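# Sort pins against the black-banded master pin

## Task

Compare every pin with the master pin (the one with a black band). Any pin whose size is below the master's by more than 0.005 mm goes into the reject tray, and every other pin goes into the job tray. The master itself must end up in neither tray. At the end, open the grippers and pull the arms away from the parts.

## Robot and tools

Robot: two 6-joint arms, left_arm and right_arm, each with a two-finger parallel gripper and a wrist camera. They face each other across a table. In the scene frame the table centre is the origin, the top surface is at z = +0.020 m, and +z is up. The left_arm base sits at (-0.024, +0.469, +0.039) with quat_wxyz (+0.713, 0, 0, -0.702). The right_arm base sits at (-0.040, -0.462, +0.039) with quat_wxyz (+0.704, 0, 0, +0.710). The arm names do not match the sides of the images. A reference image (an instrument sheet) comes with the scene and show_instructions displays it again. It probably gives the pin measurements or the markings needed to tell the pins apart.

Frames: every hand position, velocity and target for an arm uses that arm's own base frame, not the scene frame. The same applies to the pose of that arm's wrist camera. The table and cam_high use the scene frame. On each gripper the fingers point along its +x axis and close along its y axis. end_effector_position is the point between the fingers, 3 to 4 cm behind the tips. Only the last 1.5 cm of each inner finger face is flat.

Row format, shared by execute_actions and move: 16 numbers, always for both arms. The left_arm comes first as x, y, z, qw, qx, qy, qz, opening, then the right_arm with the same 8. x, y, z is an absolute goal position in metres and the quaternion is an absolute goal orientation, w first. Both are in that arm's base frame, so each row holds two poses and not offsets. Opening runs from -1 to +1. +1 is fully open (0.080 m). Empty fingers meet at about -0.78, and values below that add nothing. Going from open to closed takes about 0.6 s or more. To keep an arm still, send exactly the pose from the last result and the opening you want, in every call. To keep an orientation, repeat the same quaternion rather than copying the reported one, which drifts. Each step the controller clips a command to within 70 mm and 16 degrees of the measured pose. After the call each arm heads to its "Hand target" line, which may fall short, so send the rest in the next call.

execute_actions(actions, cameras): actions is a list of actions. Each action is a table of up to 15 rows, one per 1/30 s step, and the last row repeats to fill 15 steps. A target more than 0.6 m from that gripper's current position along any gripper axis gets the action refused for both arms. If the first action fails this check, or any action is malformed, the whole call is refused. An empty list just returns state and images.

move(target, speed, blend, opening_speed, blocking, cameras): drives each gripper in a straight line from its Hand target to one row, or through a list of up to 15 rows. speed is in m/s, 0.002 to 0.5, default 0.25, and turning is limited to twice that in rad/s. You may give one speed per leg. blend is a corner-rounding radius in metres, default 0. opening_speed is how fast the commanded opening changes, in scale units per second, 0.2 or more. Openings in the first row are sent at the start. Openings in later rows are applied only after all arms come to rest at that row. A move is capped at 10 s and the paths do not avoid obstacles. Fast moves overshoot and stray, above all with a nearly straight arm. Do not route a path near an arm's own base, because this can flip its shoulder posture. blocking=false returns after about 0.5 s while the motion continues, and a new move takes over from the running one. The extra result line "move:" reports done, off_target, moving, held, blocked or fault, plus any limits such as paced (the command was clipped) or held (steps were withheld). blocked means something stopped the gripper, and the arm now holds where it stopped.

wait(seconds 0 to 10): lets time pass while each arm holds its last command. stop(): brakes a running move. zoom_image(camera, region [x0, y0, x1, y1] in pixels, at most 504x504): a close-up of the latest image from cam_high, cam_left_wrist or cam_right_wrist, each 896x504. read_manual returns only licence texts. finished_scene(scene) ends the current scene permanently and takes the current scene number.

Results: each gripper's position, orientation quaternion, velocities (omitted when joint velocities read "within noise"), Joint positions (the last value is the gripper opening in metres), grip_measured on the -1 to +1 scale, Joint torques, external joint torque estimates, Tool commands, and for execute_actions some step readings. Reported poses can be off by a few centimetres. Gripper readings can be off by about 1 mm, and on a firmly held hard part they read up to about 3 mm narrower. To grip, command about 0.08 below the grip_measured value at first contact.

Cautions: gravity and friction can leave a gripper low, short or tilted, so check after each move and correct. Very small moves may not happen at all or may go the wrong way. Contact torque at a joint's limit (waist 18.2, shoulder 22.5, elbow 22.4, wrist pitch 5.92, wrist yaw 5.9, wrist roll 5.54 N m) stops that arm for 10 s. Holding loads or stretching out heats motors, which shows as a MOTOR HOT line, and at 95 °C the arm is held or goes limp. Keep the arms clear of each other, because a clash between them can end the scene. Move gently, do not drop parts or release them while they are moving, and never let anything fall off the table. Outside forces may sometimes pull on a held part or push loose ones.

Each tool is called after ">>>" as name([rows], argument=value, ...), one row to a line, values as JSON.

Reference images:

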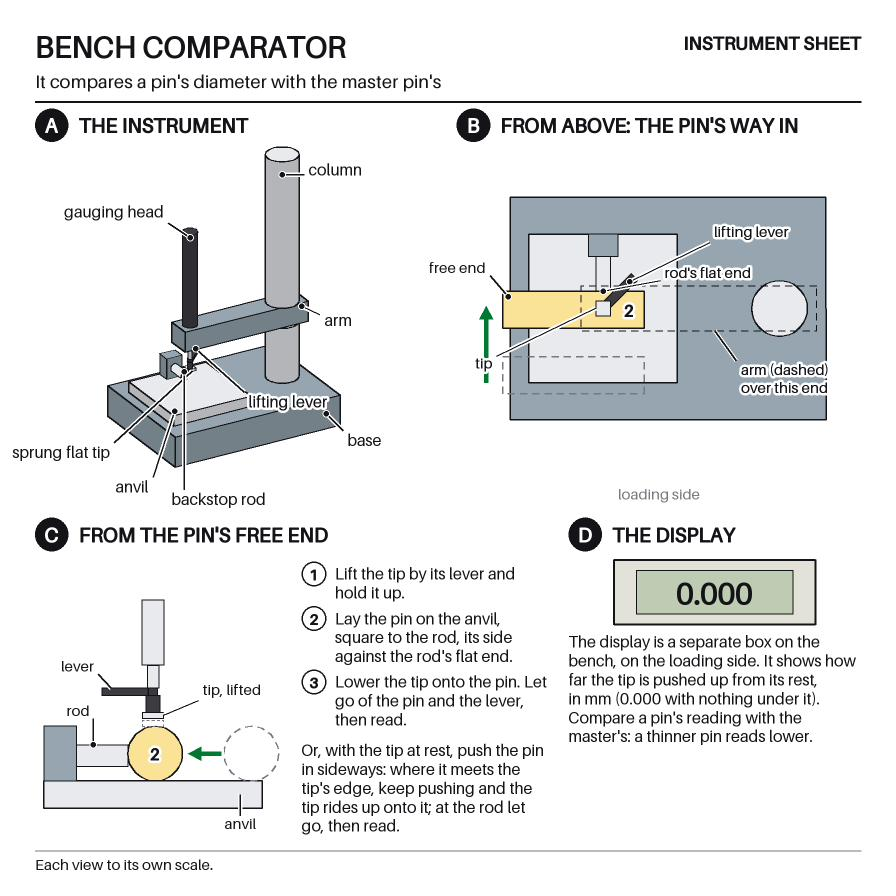

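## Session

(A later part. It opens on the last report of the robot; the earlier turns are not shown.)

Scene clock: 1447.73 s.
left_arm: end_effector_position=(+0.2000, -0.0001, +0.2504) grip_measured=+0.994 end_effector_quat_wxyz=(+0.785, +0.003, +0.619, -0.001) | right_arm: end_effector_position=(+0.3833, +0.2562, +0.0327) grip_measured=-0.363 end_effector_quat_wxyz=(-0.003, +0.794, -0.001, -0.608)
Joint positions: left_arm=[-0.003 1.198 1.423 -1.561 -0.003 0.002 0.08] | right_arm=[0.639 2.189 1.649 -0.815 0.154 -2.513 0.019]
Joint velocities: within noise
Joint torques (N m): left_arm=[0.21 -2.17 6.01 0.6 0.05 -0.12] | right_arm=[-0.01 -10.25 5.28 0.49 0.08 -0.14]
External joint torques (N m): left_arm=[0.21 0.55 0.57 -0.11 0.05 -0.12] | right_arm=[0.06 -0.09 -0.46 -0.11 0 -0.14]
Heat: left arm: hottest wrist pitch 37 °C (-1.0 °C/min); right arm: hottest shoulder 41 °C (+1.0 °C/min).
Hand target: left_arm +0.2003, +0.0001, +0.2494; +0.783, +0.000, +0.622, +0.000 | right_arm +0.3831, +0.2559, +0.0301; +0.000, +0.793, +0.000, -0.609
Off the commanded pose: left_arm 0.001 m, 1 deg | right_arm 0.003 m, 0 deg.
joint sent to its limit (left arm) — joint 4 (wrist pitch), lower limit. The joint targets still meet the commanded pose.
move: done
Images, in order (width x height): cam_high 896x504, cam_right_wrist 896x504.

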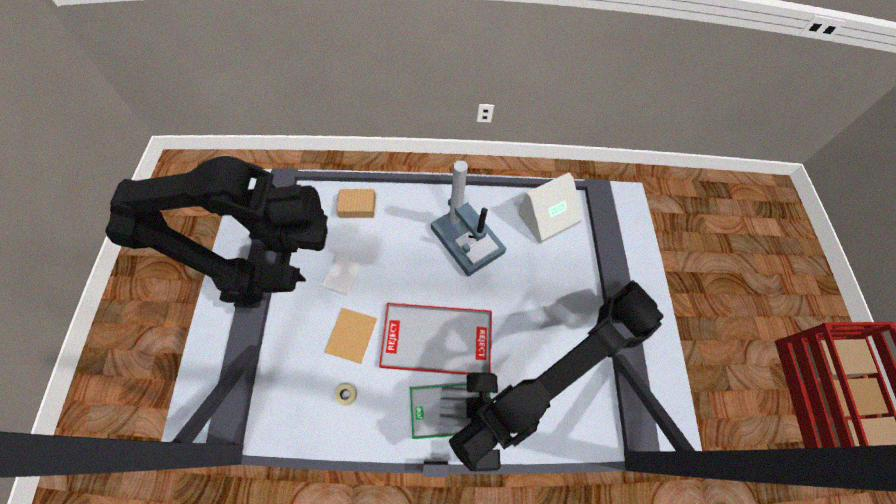

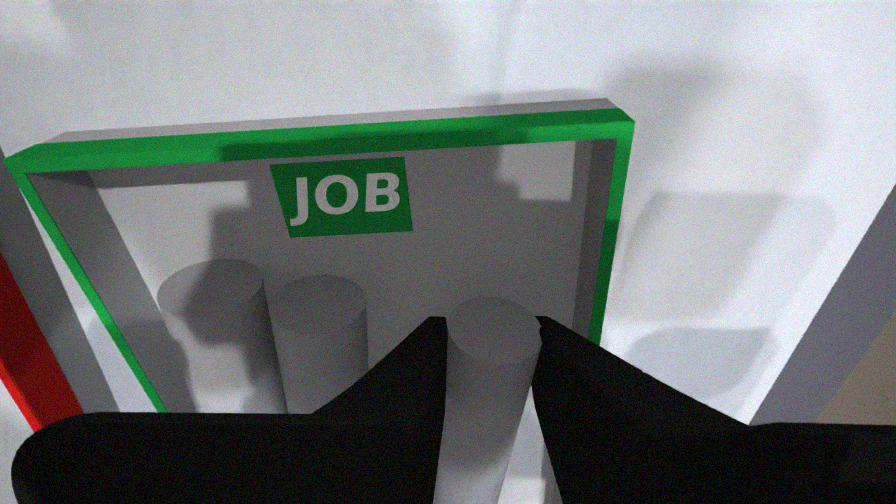

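>>> move([
  [0.2003, 0, 0.2494, 0.783, 0, 0.622, 0, 1, 0.383, 0.256, 0.0185, 0, -0.7934, 0, 0.6088, -0.43],
  [0.2003, 0, 0.2494, 0.783, 0, 0.622, 0, 1, 0.383, 0.256, 0.0185, 0, -0.7934, 0, 0.6088, -0.22],
  [0.2003, 0, 0.2494, 0.783, 0, 0.622, 0, 1, 0.375, 0.256, 0.10, 0, -0.7934, 0, 0.6088, -0.22],
  [0.2003, 0, 0.2494, 0.783, 0, 0.622, 0, 1, 0.31, 0.22, 0.14, 0.2919, -0.6962, 0.3804, 0.5342, 0.1],
  [0.2003, 0, 0.2494, 0.783, 0, 0.622, 0, 1, 0.275, 0.24, 0.12, 0.4664, -0.51, 0.6078, 0.3913, 0.1],
  [0.2003, 0, 0.2494, 0.783, 0, 0.622, 0, 1, 0.273, 0.257, 0.08, 0.5894, -0.1987, 0.7681, 0.1524, 0.1],
], speed=[0.04, 0.1, 0.12, 0.25, 0.25, 0.25], blend=[0, 0, 0.02, 0.03, 0.02, 0], opening_speed=0.6, cameras=["cam_high", "cam_right_wrist"])

Scene clock: 1483.87 s.
left_arm: end_effector_position=(+0.2000, -0.0001, +0.2504) grip_measured=+0.994 end_effector_quat_wxyz=(+0.785, +0.003, +0.619, -0.001) | right_arm: end_effector_position=(+0.2738, +0.2588, +0.0868) grip_measured=+0.097 end_effector_quat_wxyz=(+0.596, -0.199, +0.761, +0.159)
Joint positions: left_arm=[-0.003 1.198 1.423 -1.561 -0.003 0.002 0.08] | right_arm=[0.735 2.202 1.891 -1.494 -0.055 0.213 0.039]
Joint velocities: within noise
Joint torques (N m): left_arm=[0.24 -2.15 5.97 0.59 0.05 -0.11] | right_arm=[-0.34 -8.91 4.16 -0.17 -0.12 0.19]
External joint torques (N m): left_arm=[0.26 0.6 0.47 -0.13 0.04 -0.11] | right_arm=[-0.4 0.94 -1.17 -0.12 -0.09 0.19]
Heat: left arm: hottest wrist pitch 37 °C (-1.0 °C/min); right arm: hottest shoulder 45 °C (+4.0 °C/min).
Hand target: left_arm +0.2003, +0.0001, +0.2494; +0.783, +0.000, +0.622, +0.000 | right_arm +0.2730, +0.2569, +0.0800; +0.589, -0.199, +0.768, +0.152
Off the commanded pose: left_arm 0.001 m, 1 deg | right_arm 0.007 m, 1 deg.
joint sent to its limit (left arm) — joint 4 (wrist pitch), lower limit. The joint targets still meet the commanded pose.
move: done; blend cut to 0 m at target 4; target 2's new opening was sent with right_arm's hand 0.009 m and 1 deg from that target
Images, in order (width x height): cam_high 896x504, cam_right_wrist 896x504.

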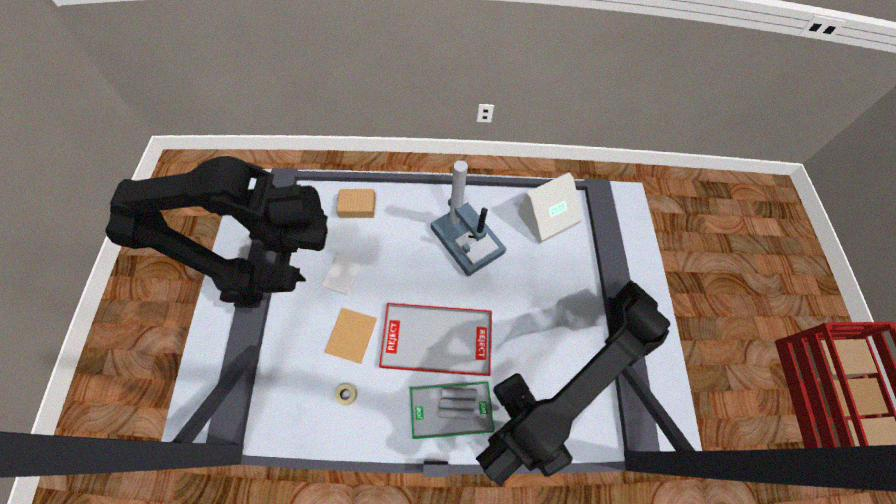

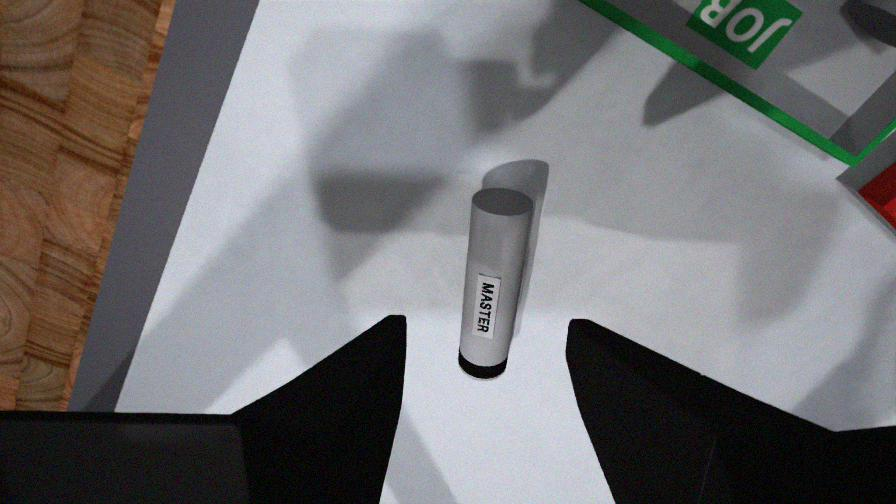

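>>> move([
  [0.2003, 0, 0.2494, 0.783, 0, 0.622, 0, 1, 0.2688, 0.2442, 0.045, 0.5920, -0.1852, 0.7715, 0.1421, 0.1],
  [0.2003, 0, 0.2494, 0.783, 0, 0.622, 0, 1, 0.2680, 0.2435, 0.017, 0.5920, -0.1852, 0.7715, 0.1421, 0.1],
], speed=[0.12, 0.06], cameras=["cam_right_wrist"])

Scene clock: 1504.10 s.
left_arm: end_effector_position=(+0.2000, -0.0001, +0.2504) grip_measured=+0.994 end_effector_quat_wxyz=(+0.785, +0.003, +0.619, -0.001) | right_arm: end_effector_position=(+0.2700, +0.2459, +0.0235) grip_measured=+0.097 end_effector_quat_wxyz=(+0.599, -0.186, +0.765, +0.148)
Joint positions: left_arm=[-0.003 1.198 1.423 -1.561 -0.003 0.002 0.08] | right_arm=[0.714 2.206 1.641 -1.24 -0.06 0.228 0.039]
Joint velocities: within noise
Joint torques (N m): left_arm=[0.26 -2.16 5.97 0.58 0.04 -0.1] | right_arm=[-0.23 -8.55 3.86 -0.16 -0.12 0.17]
External joint torques (N m): left_arm=[0.27 0.52 0.51 -0.15 0.04 -0.1] | right_arm=[-0.29 1.14 -1.25 -0.12 -0.08 0.18]
Heat: left arm: hottest wrist pitch 37 °C (+0.0 °C/min); right arm: hottest shoulder 45 °C (+4.1 °C/min).
Hand target: left_arm +0.2003, +0.0001, +0.2494; +0.783, +0.000, +0.622, +0.000 | right_arm +0.2679, +0.2434, +0.0171; +0.592, -0.185, +0.772, +0.142
Off the commanded pose: left_arm 0.001 m, 1 deg | right_arm 0.007 m, 1 deg.
joint sent to its limit (left arm) — joint 4 (wrist pitch), lower limit. The joint targets still meet the commanded pose.
move: done
Images, in order (width x height): cam_right_wrist 896x504.

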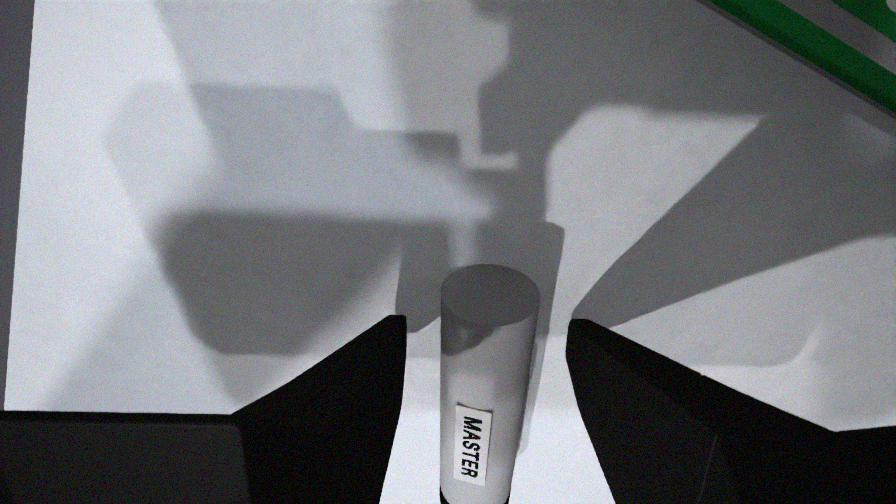

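>>> move([
  [0.2003, 0, 0.2494, 0.783, 0, 0.622, 0, 1, 0.2680, 0.2435, 0.0155, 0.5920, -0.1852, 0.7715, 0.1421, 0.1],
  [0.2003, 0, 0.2494, 0.783, 0, 0.622, 0, 1, 0.2680, 0.2435, 0.0155, 0.5920, -0.1852, 0.7715, 0.1421, -0.43],
  [0.2003, 0, 0.2494, 0.783, 0, 0.622, 0, 1, 0.2685, 0.2482, 0.08, 0.5852, -0.2187, 0.7627, 0.1678, -0.43],
  [0.2003, 0, 0.2494, 0.783, 0, 0.622, 0, 1, 0.29, 0.08, 0.14, 0.4664, -0.51, 0.6078, 0.3913, -0.43],
  [0.2003, 0, 0.2494, 0.783, 0, 0.622, 0, 1, 0.26, -0.09, 0.13, 0.2919, -0.6962, 0.3804, 0.5342, -0.43],
  [0.2003, 0, 0.2494, 0.783, 0, 0.622, 0, 1, 0.303, -0.132, 0.09, 0.2919, -0.6962, 0.3804, 0.5342, -0.43],
  [0.2003, 0, 0.2494, 0.783, 0, 0.622, 0, 1, 0.3095, -0.1342, 0.070, 0.2919, -0.6962, 0.3804, 0.5342, -0.43],
], speed=[0.05, 0.1, 0.15, 0.25, 0.25, 0.15, 0.1], blend=[0, 0, 0.02, 0.04, 0.02, 0.01, 0], opening_speed=1.5, cameras=["cam_high","cam_right_wrist"])

>>> move([
  [0.2003, 0, 0.2494, 0.783, 0, 0.622, 0, 1, 0.3095, -0.1342, 0.0588, 0.2919, -0.6962, 0.3804, 0.5342, -0.43],
  [0.2003, 0, 0.2494, 0.783, 0, 0.622, 0, 1, 0.3330, -0.1192, 0.0588, 0.2919, -0.6962, 0.3804, 0.5342, -0.43],
  [0.2003, 0, 0.2494, 0.783, 0, 0.622, 0, 1, 0.3388, -0.1154, 0.0590, 0.2919, -0.6962, 0.3804, 0.5342, -0.43],
], speed=[0.05, 0.05, 0.03], blend=[0, 0.003, 0], cameras=["cam_right_wrist"])

Scene clock: 1534.43 s.
left_arm: end_effector_position=(+0.2000, -0.0001, +0.2504) grip_measured=+0.994 end_effector_quat_wxyz=(+0.785, +0.003, +0.619, -0.001) | right_arm: end_effector_position=(+0.3100, -0.1332, +0.0723) grip_measured=-0.366 end_effector_quat_wxyz=(-0.293, +0.697, -0.380, -0.532)
Joint positions: left_arm=[-0.003 1.198 1.423 -1.561 -0.003 0.002 0.08] | right_arm=[-0.335 1.693 1.123 -0.787 0.159 -2.491 0.019]
Joint velocities: within noise
Joint torques (N m): left_arm=[0.2 -2.17 6 0.6 0.04 -0.12] | right_arm=[-0.3 -6.43 5.28 0.5 0.08 -0.15]
External joint torques (N m): left_arm=[0.19 0.55 0.52 -0.13 0.05 -0.12] | right_arm=[-0.31 0.23 -0.41 -0.09 0.01 -0.15]
Heat: left arm: hottest wrist pitch 37 °C (+0.0 °C/min); right arm: hottest shoulder 46 °C (+3.0 °C/min).
Hand target: left_arm +0.2003, +0.0001, +0.2494; +0.783, +0.000, +0.622, +0.000 | right_arm +0.3095, -0.1342, +0.0701; -0.292, +0.696, -0.380, -0.534
Off the commanded pose: left_arm 0.001 m, 1 deg | right_arm 0.003 m, 0 deg.
joint sent to its limit (left arm) — joint 4 (wrist pitch), lower limit. The joint targets still meet the commanded pose.
move: done
Images, in order (width x height): cam_high 896x504, cam_right_wrist 896x504.

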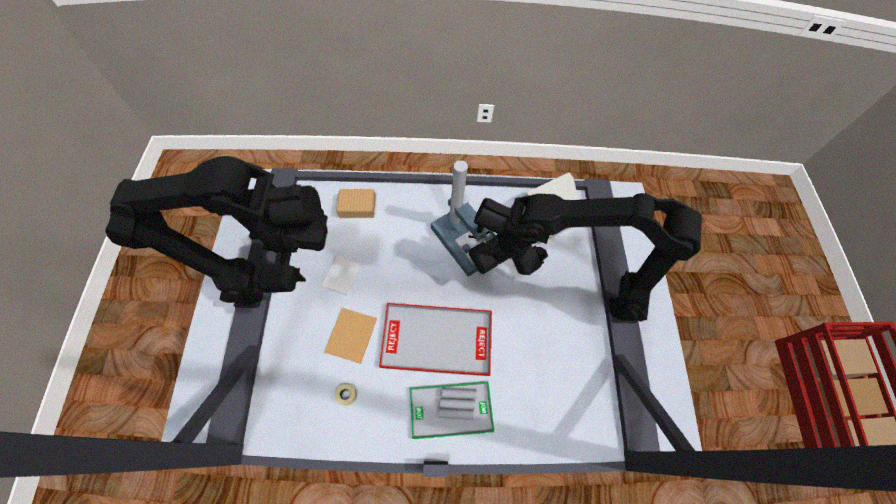

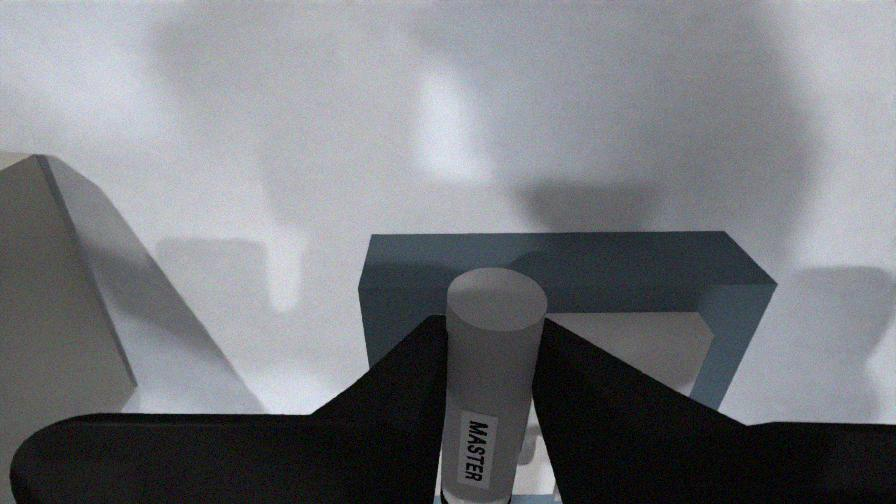

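Scene clock: 1535.80 s.
left_arm: end_effector_position=(+0.2000, -0.0001, +0.2504) grip_measured=+0.994 end_effector_quat_wxyz=(+0.785, +0.003, +0.619, -0.001) | right_arm: end_effector_position=(+0.3337, -0.1192, +0.0608) grip_measured=-0.366 end_effector_quat_wxyz=(-0.291, +0.695, -0.386, -0.533)
Joint positions: left_arm=[-0.003 1.198 1.423 -1.561 -0.003 0.002 0.08] | right_arm=[-0.265 1.784 1.182 -0.775 0.184 -2.417 0.019]
Joint velocities: within noise
Joint torques (N m): left_arm=[0.26 -2.2 6.01 0.61 0.03 -0.11] | right_arm=[1 -6.15 6.77 0.53 -0.2 0.14]
External joint torques (N m): left_arm=[0.26 0.51 0.54 -0.12 0.03 -0.11] | right_arm=[1.04 1.11 1.14 -0.04 -0.29 0.14]
Heat: left arm: hottest wrist pitch 37 °C (+0.0 °C/min); right arm: hottest shoulder 46 °C (+3.0 °C/min).
Hand target: left_arm +0.2003, +0.0001, +0.2494; +0.783, +0.000, +0.622, +0.000 | right_arm +0.3386, -0.1154, +0.0590; -0.292, +0.696, -0.380, -0.534
Off the commanded pose: left_arm 0.001 m, 1 deg | right_arm 0.007 m, 1 deg.
joint sent to its limit (left arm) — joint 4 (wrist pitch), lower limit. The joint targets still meet the commanded pose.
move: done
Images, in order (width x height): cam_right_wrist 896x504.

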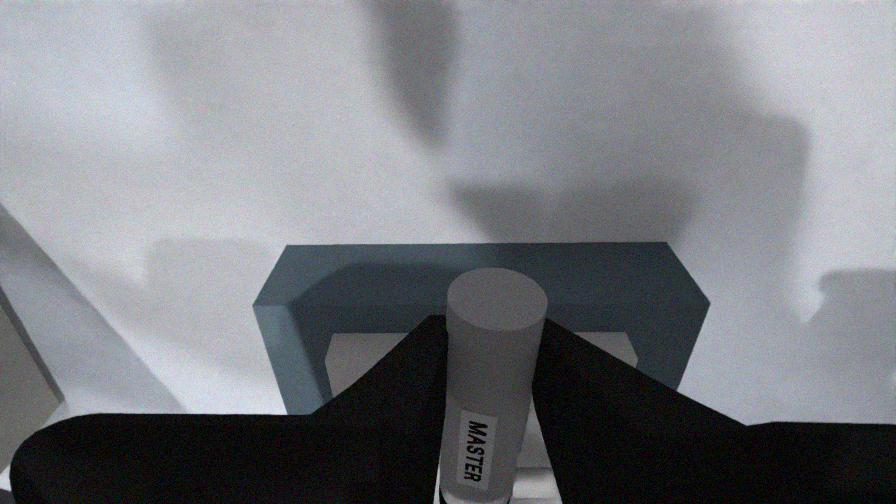

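>>> move([
  [0.2003, 0, 0.2494, 0.783, 0, 0.622, 0, 1, 0.3376, -0.1163, 0.0588, 0.2919, -0.6962, 0.3804, 0.5342, -0.43],
  [0.2003, 0, 0.2494, 0.783, 0, 0.622, 0, 1, 0.3376, -0.1163, 0.0588, 0.2919, -0.6962, 0.3804, 0.5342, 0.0],
  [0.2003, 0, 0.2494, 0.783, 0, 0.622, 0, 1, 0.334, -0.110, 0.11, 0.2919, -0.6962, 0.3804, 0.5342, 0.0],
  [0.2003, 0, 0.2494, 0.783, 0, 0.622, 0, 1, 0.235, -0.12, 0.15, 0.2919, -0.6962, 0.3804, 0.5342, 0.0],
], speed=[0.03, 0.1, 0.1, 0.2], opening_speed=1.5, blend=[0, 0, 0.02, 0], cameras=["cam_high", "cam_right_wrist"])

>>> zoom_image(camera="cam_right_wrist", region=[30, 280, 200, 380])

>>> zoom_image(camera="cam_high", region=[420, 170, 540, 290])

Scene clock: 1552.83 s.
left_arm: end_effector_position=(+0.2000, -0.0001, +0.2504) grip_measured=+0.994 end_effector_quat_wxyz=(+0.785, +0.003, +0.619, -0.001) | right_arm: end_effector_position=(+0.2379, -0.1204, +0.1507) grip_measured=-0.003 end_effector_quat_wxyz=(-0.292, +0.697, -0.381, -0.533)
Joint positions: left_arm=[-0.003 1.198 1.423 -1.561 -0.003 0.002 0.08] | right_arm=[-0.383 1.367 1.127 -1.113 0.151 -2.539 0.035]
Joint velocities: within noise
Joint torques (N m): left_arm=[0.25 -2.17 6.04 0.6 0.04 -0.12] | right_arm=[-0.3 -5.77 4.75 0.23 -0.03 -0.13]
External joint torques (N m): left_arm=[0.25 0.49 0.55 -0.15 0.05 -0.12] | right_arm=[-0.29 -1.34 -1.23 -0.37 -0.1 -0.13]
Heat: left arm: hottest wrist pitch 37 °C (+0.0 °C/min); right arm: hottest shoulder 45 °C (+0.0 °C/min).
Hand target: left_arm +0.2003, +0.0001, +0.2494; +0.783, +0.000, +0.622, +0.000 | right_arm +0.2351, -0.1200, +0.1500; -0.292, +0.696, -0.380, -0.534
Off the commanded pose: left_arm 0.001 m, 1 deg | right_arm 0.003 m, 0 deg.
joint sent to its limit (left arm) — joint 4 (wrist pitch), lower limit. The joint targets still meet the commanded pose.
move: done
Images, in order (width x height): cam_high 896x504, cam_right_wrist 896x504.

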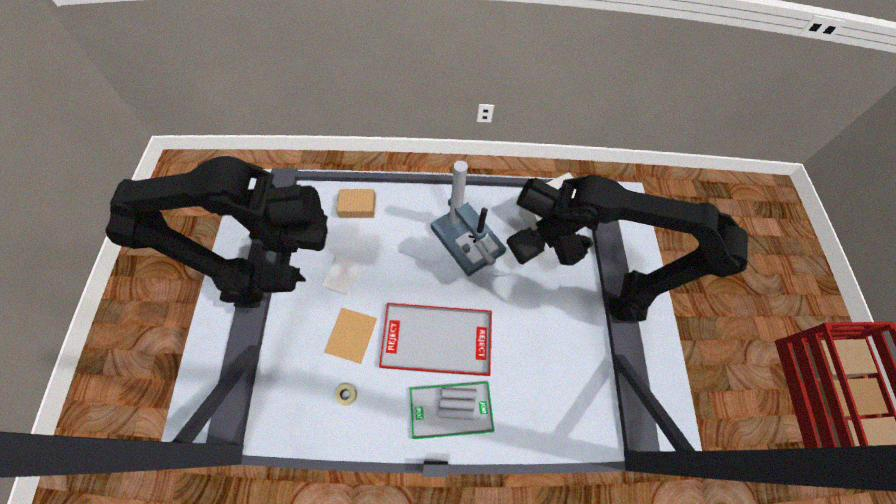

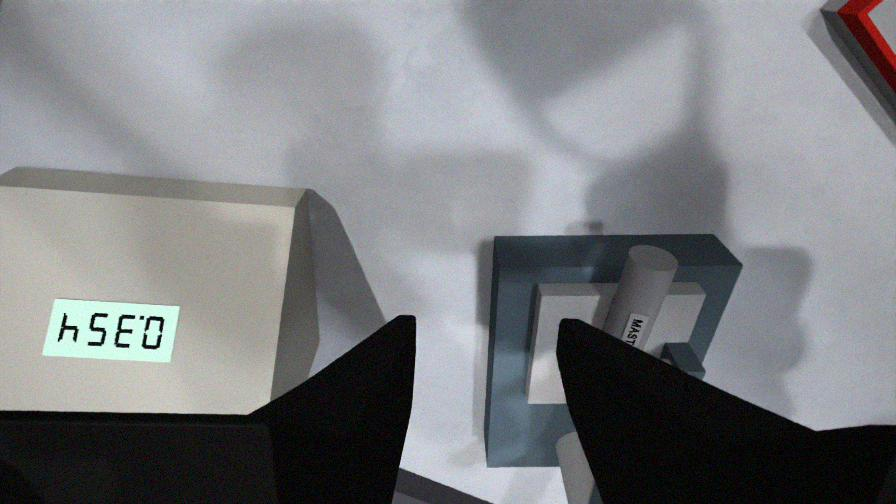

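Scaled by 2.965 from the camera's 896x504 image, which has a finer 1280x720 frame.

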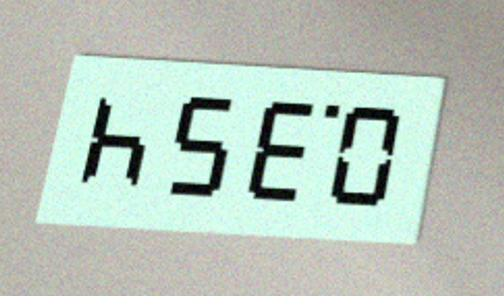

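Scaled by 4.200 from the camera's 896x504 image, which has a finer 1280x720 frame.

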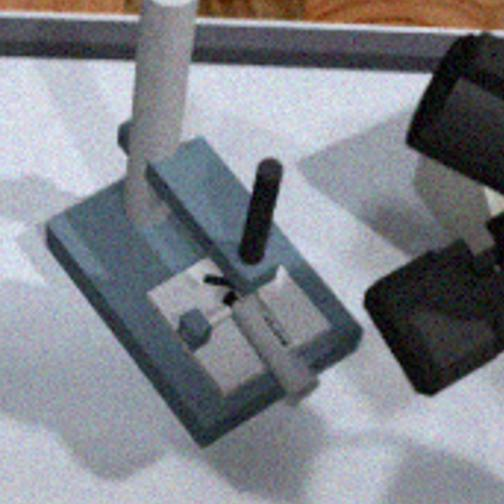

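>>> move(target=[0.2003, 0, 0.2494, 0.783, 0, 0.622, 0, 1, 0.19, -0.15, 0.30, 0.2919, -0.6962, 0.3804, 0.5342, 0.0], cameras=["cam_high", "cam_right_wrist"])

>>> zoom_image(camera="cam_high", region=[370, 360, 570, 460])

Scene clock: 1583.07 s.
left_arm: end_effector_position=(+0.2000, -0.0001, +0.2504) grip_measured=+0.994 end_effector_quat_wxyz=(+0.785, +0.003, +0.619, -0.001) | right_arm: end_effector_position=(+0.1905, -0.1497, +0.2971) grip_measured=-0.003 end_effector_quat_wxyz=(-0.284, +0.729, -0.381, -0.493)
Joint positions: left_arm=[-0.003 1.198 1.423 -1.561 -0.003 0.002 0.08] | right_arm=[-0.604 1.335 1.689 -1.575 0.1 -2.767 0.035]
Joint velocities: within noise
Joint torques (N m): left_arm=[0.22 -2.16 6.01 0.61 0.05 -0.11] | right_arm=[-0.31 -3.88 6.12 0.42 -0.03 -0.13]
External joint torques (N m): left_arm=[0.22 0.56 0.54 -0.11 0.06 -0.11] | right_arm=[-0.34 -0.4 0.87 -0.38 -0.07 -0.13]
Heat: left arm: hottest wrist pitch 37 °C (+0.0 °C/min); right arm: hottest shoulder 44 °C (-1.0 °C/min).
Hand target: left_arm +0.2003, +0.0001, +0.2494; +0.783, +0.000, +0.622, +0.000 | right_arm +0.1901, -0.1501, +0.2994; -0.283, +0.731, -0.380, -0.490
Off the commanded pose: left_arm 0.001 m, 1 deg | right_arm 0.003 m, 6 deg.
joint sent to its limit (left arm) — joint 4 (wrist pitch), lower limit. The joint targets still meet the commanded pose.
joint sent to its limit (right arm) — joint 4 (wrist pitch), lower limit. The joint targets are off in orientation, not in position.
move: off_target (right_arm)
Images, in order (width x height): cam_high 896x504, cam_right_wrist 896x504.

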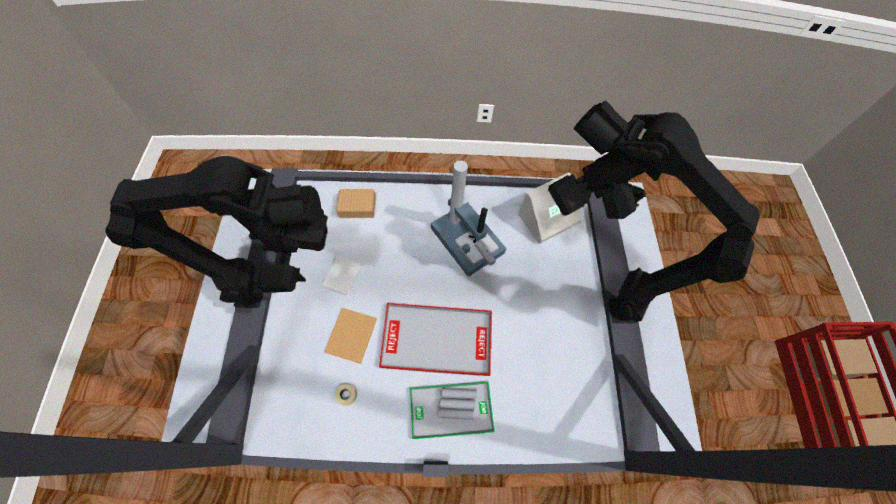

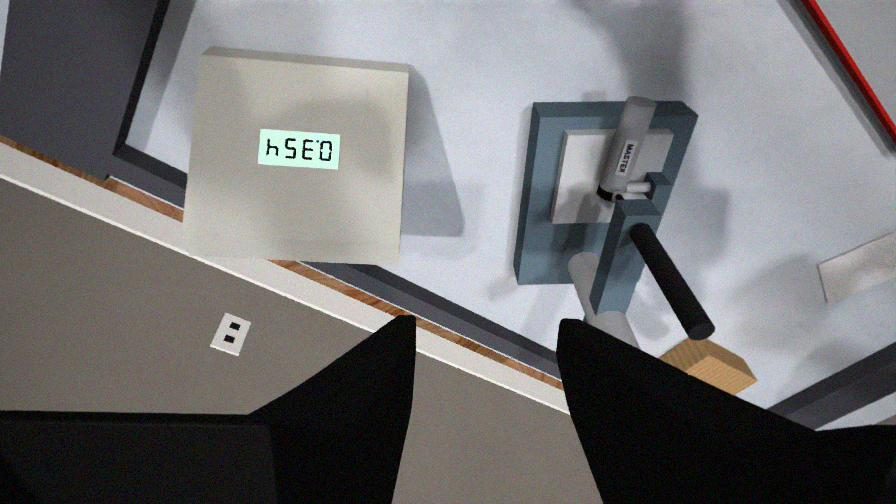

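Scaled by 2.520 from the camera's 896x504 image, which has a finer 1280x720 frame.

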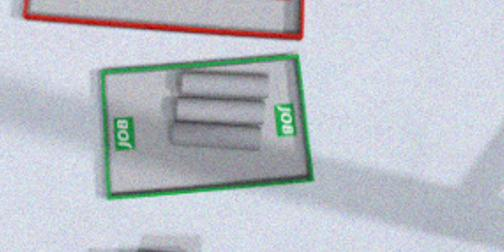

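>>> zoom_image(camera="cam_right_wrist", region=[500, 80, 720, 300])

Scaled by 2.291 from the camera's 896x504 image, which has a finer 1280x720 frame.

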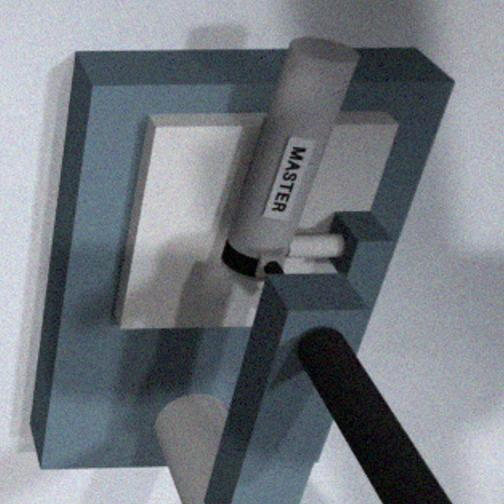

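>>> zoom_image(camera="cam_high", region=[200, 160, 450, 320])

>>> zoom_image(camera="cam_high", region=[200, 310, 460, 504])

>>> zoom_image(camera="cam_high", region=[440, 160, 700, 350])

>>> zoom_image(camera="cam_high", region=[440, 330, 720, 504])

Scaled by 2.016 from the camera's 896x504 image, which has a finer 1280x720 frame.

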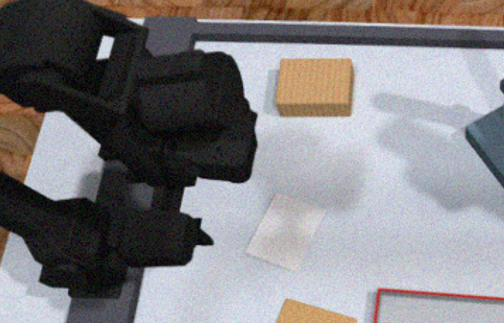

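Scaled by 1.938 from the camera's 896x504 image, which has a finer 1280x720 frame.

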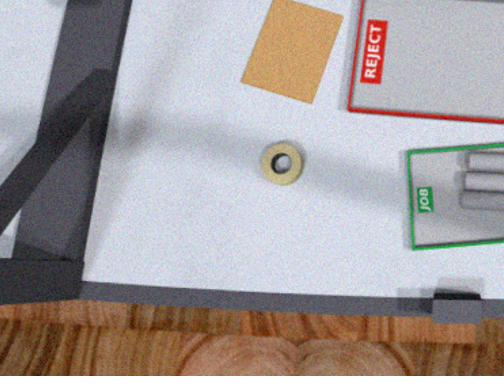

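Scaled by 1.938 from the camera's 896x504 image, which has a finer 1280x720 frame.

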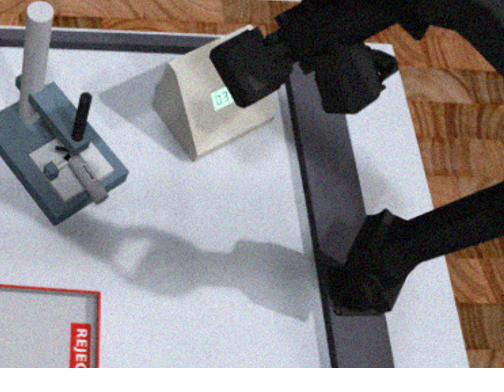

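Scaled by 1.800 from the camera's 896x504 image, which has a finer 1280x720 frame.

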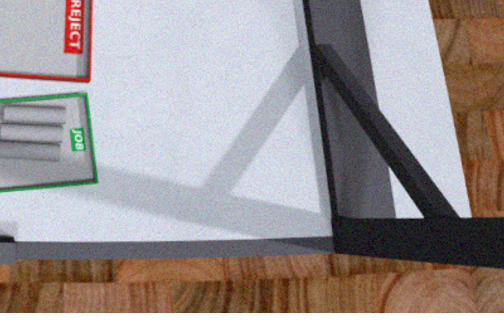

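>>> finished_scene(scene=1)

The scene is finished: the task was done.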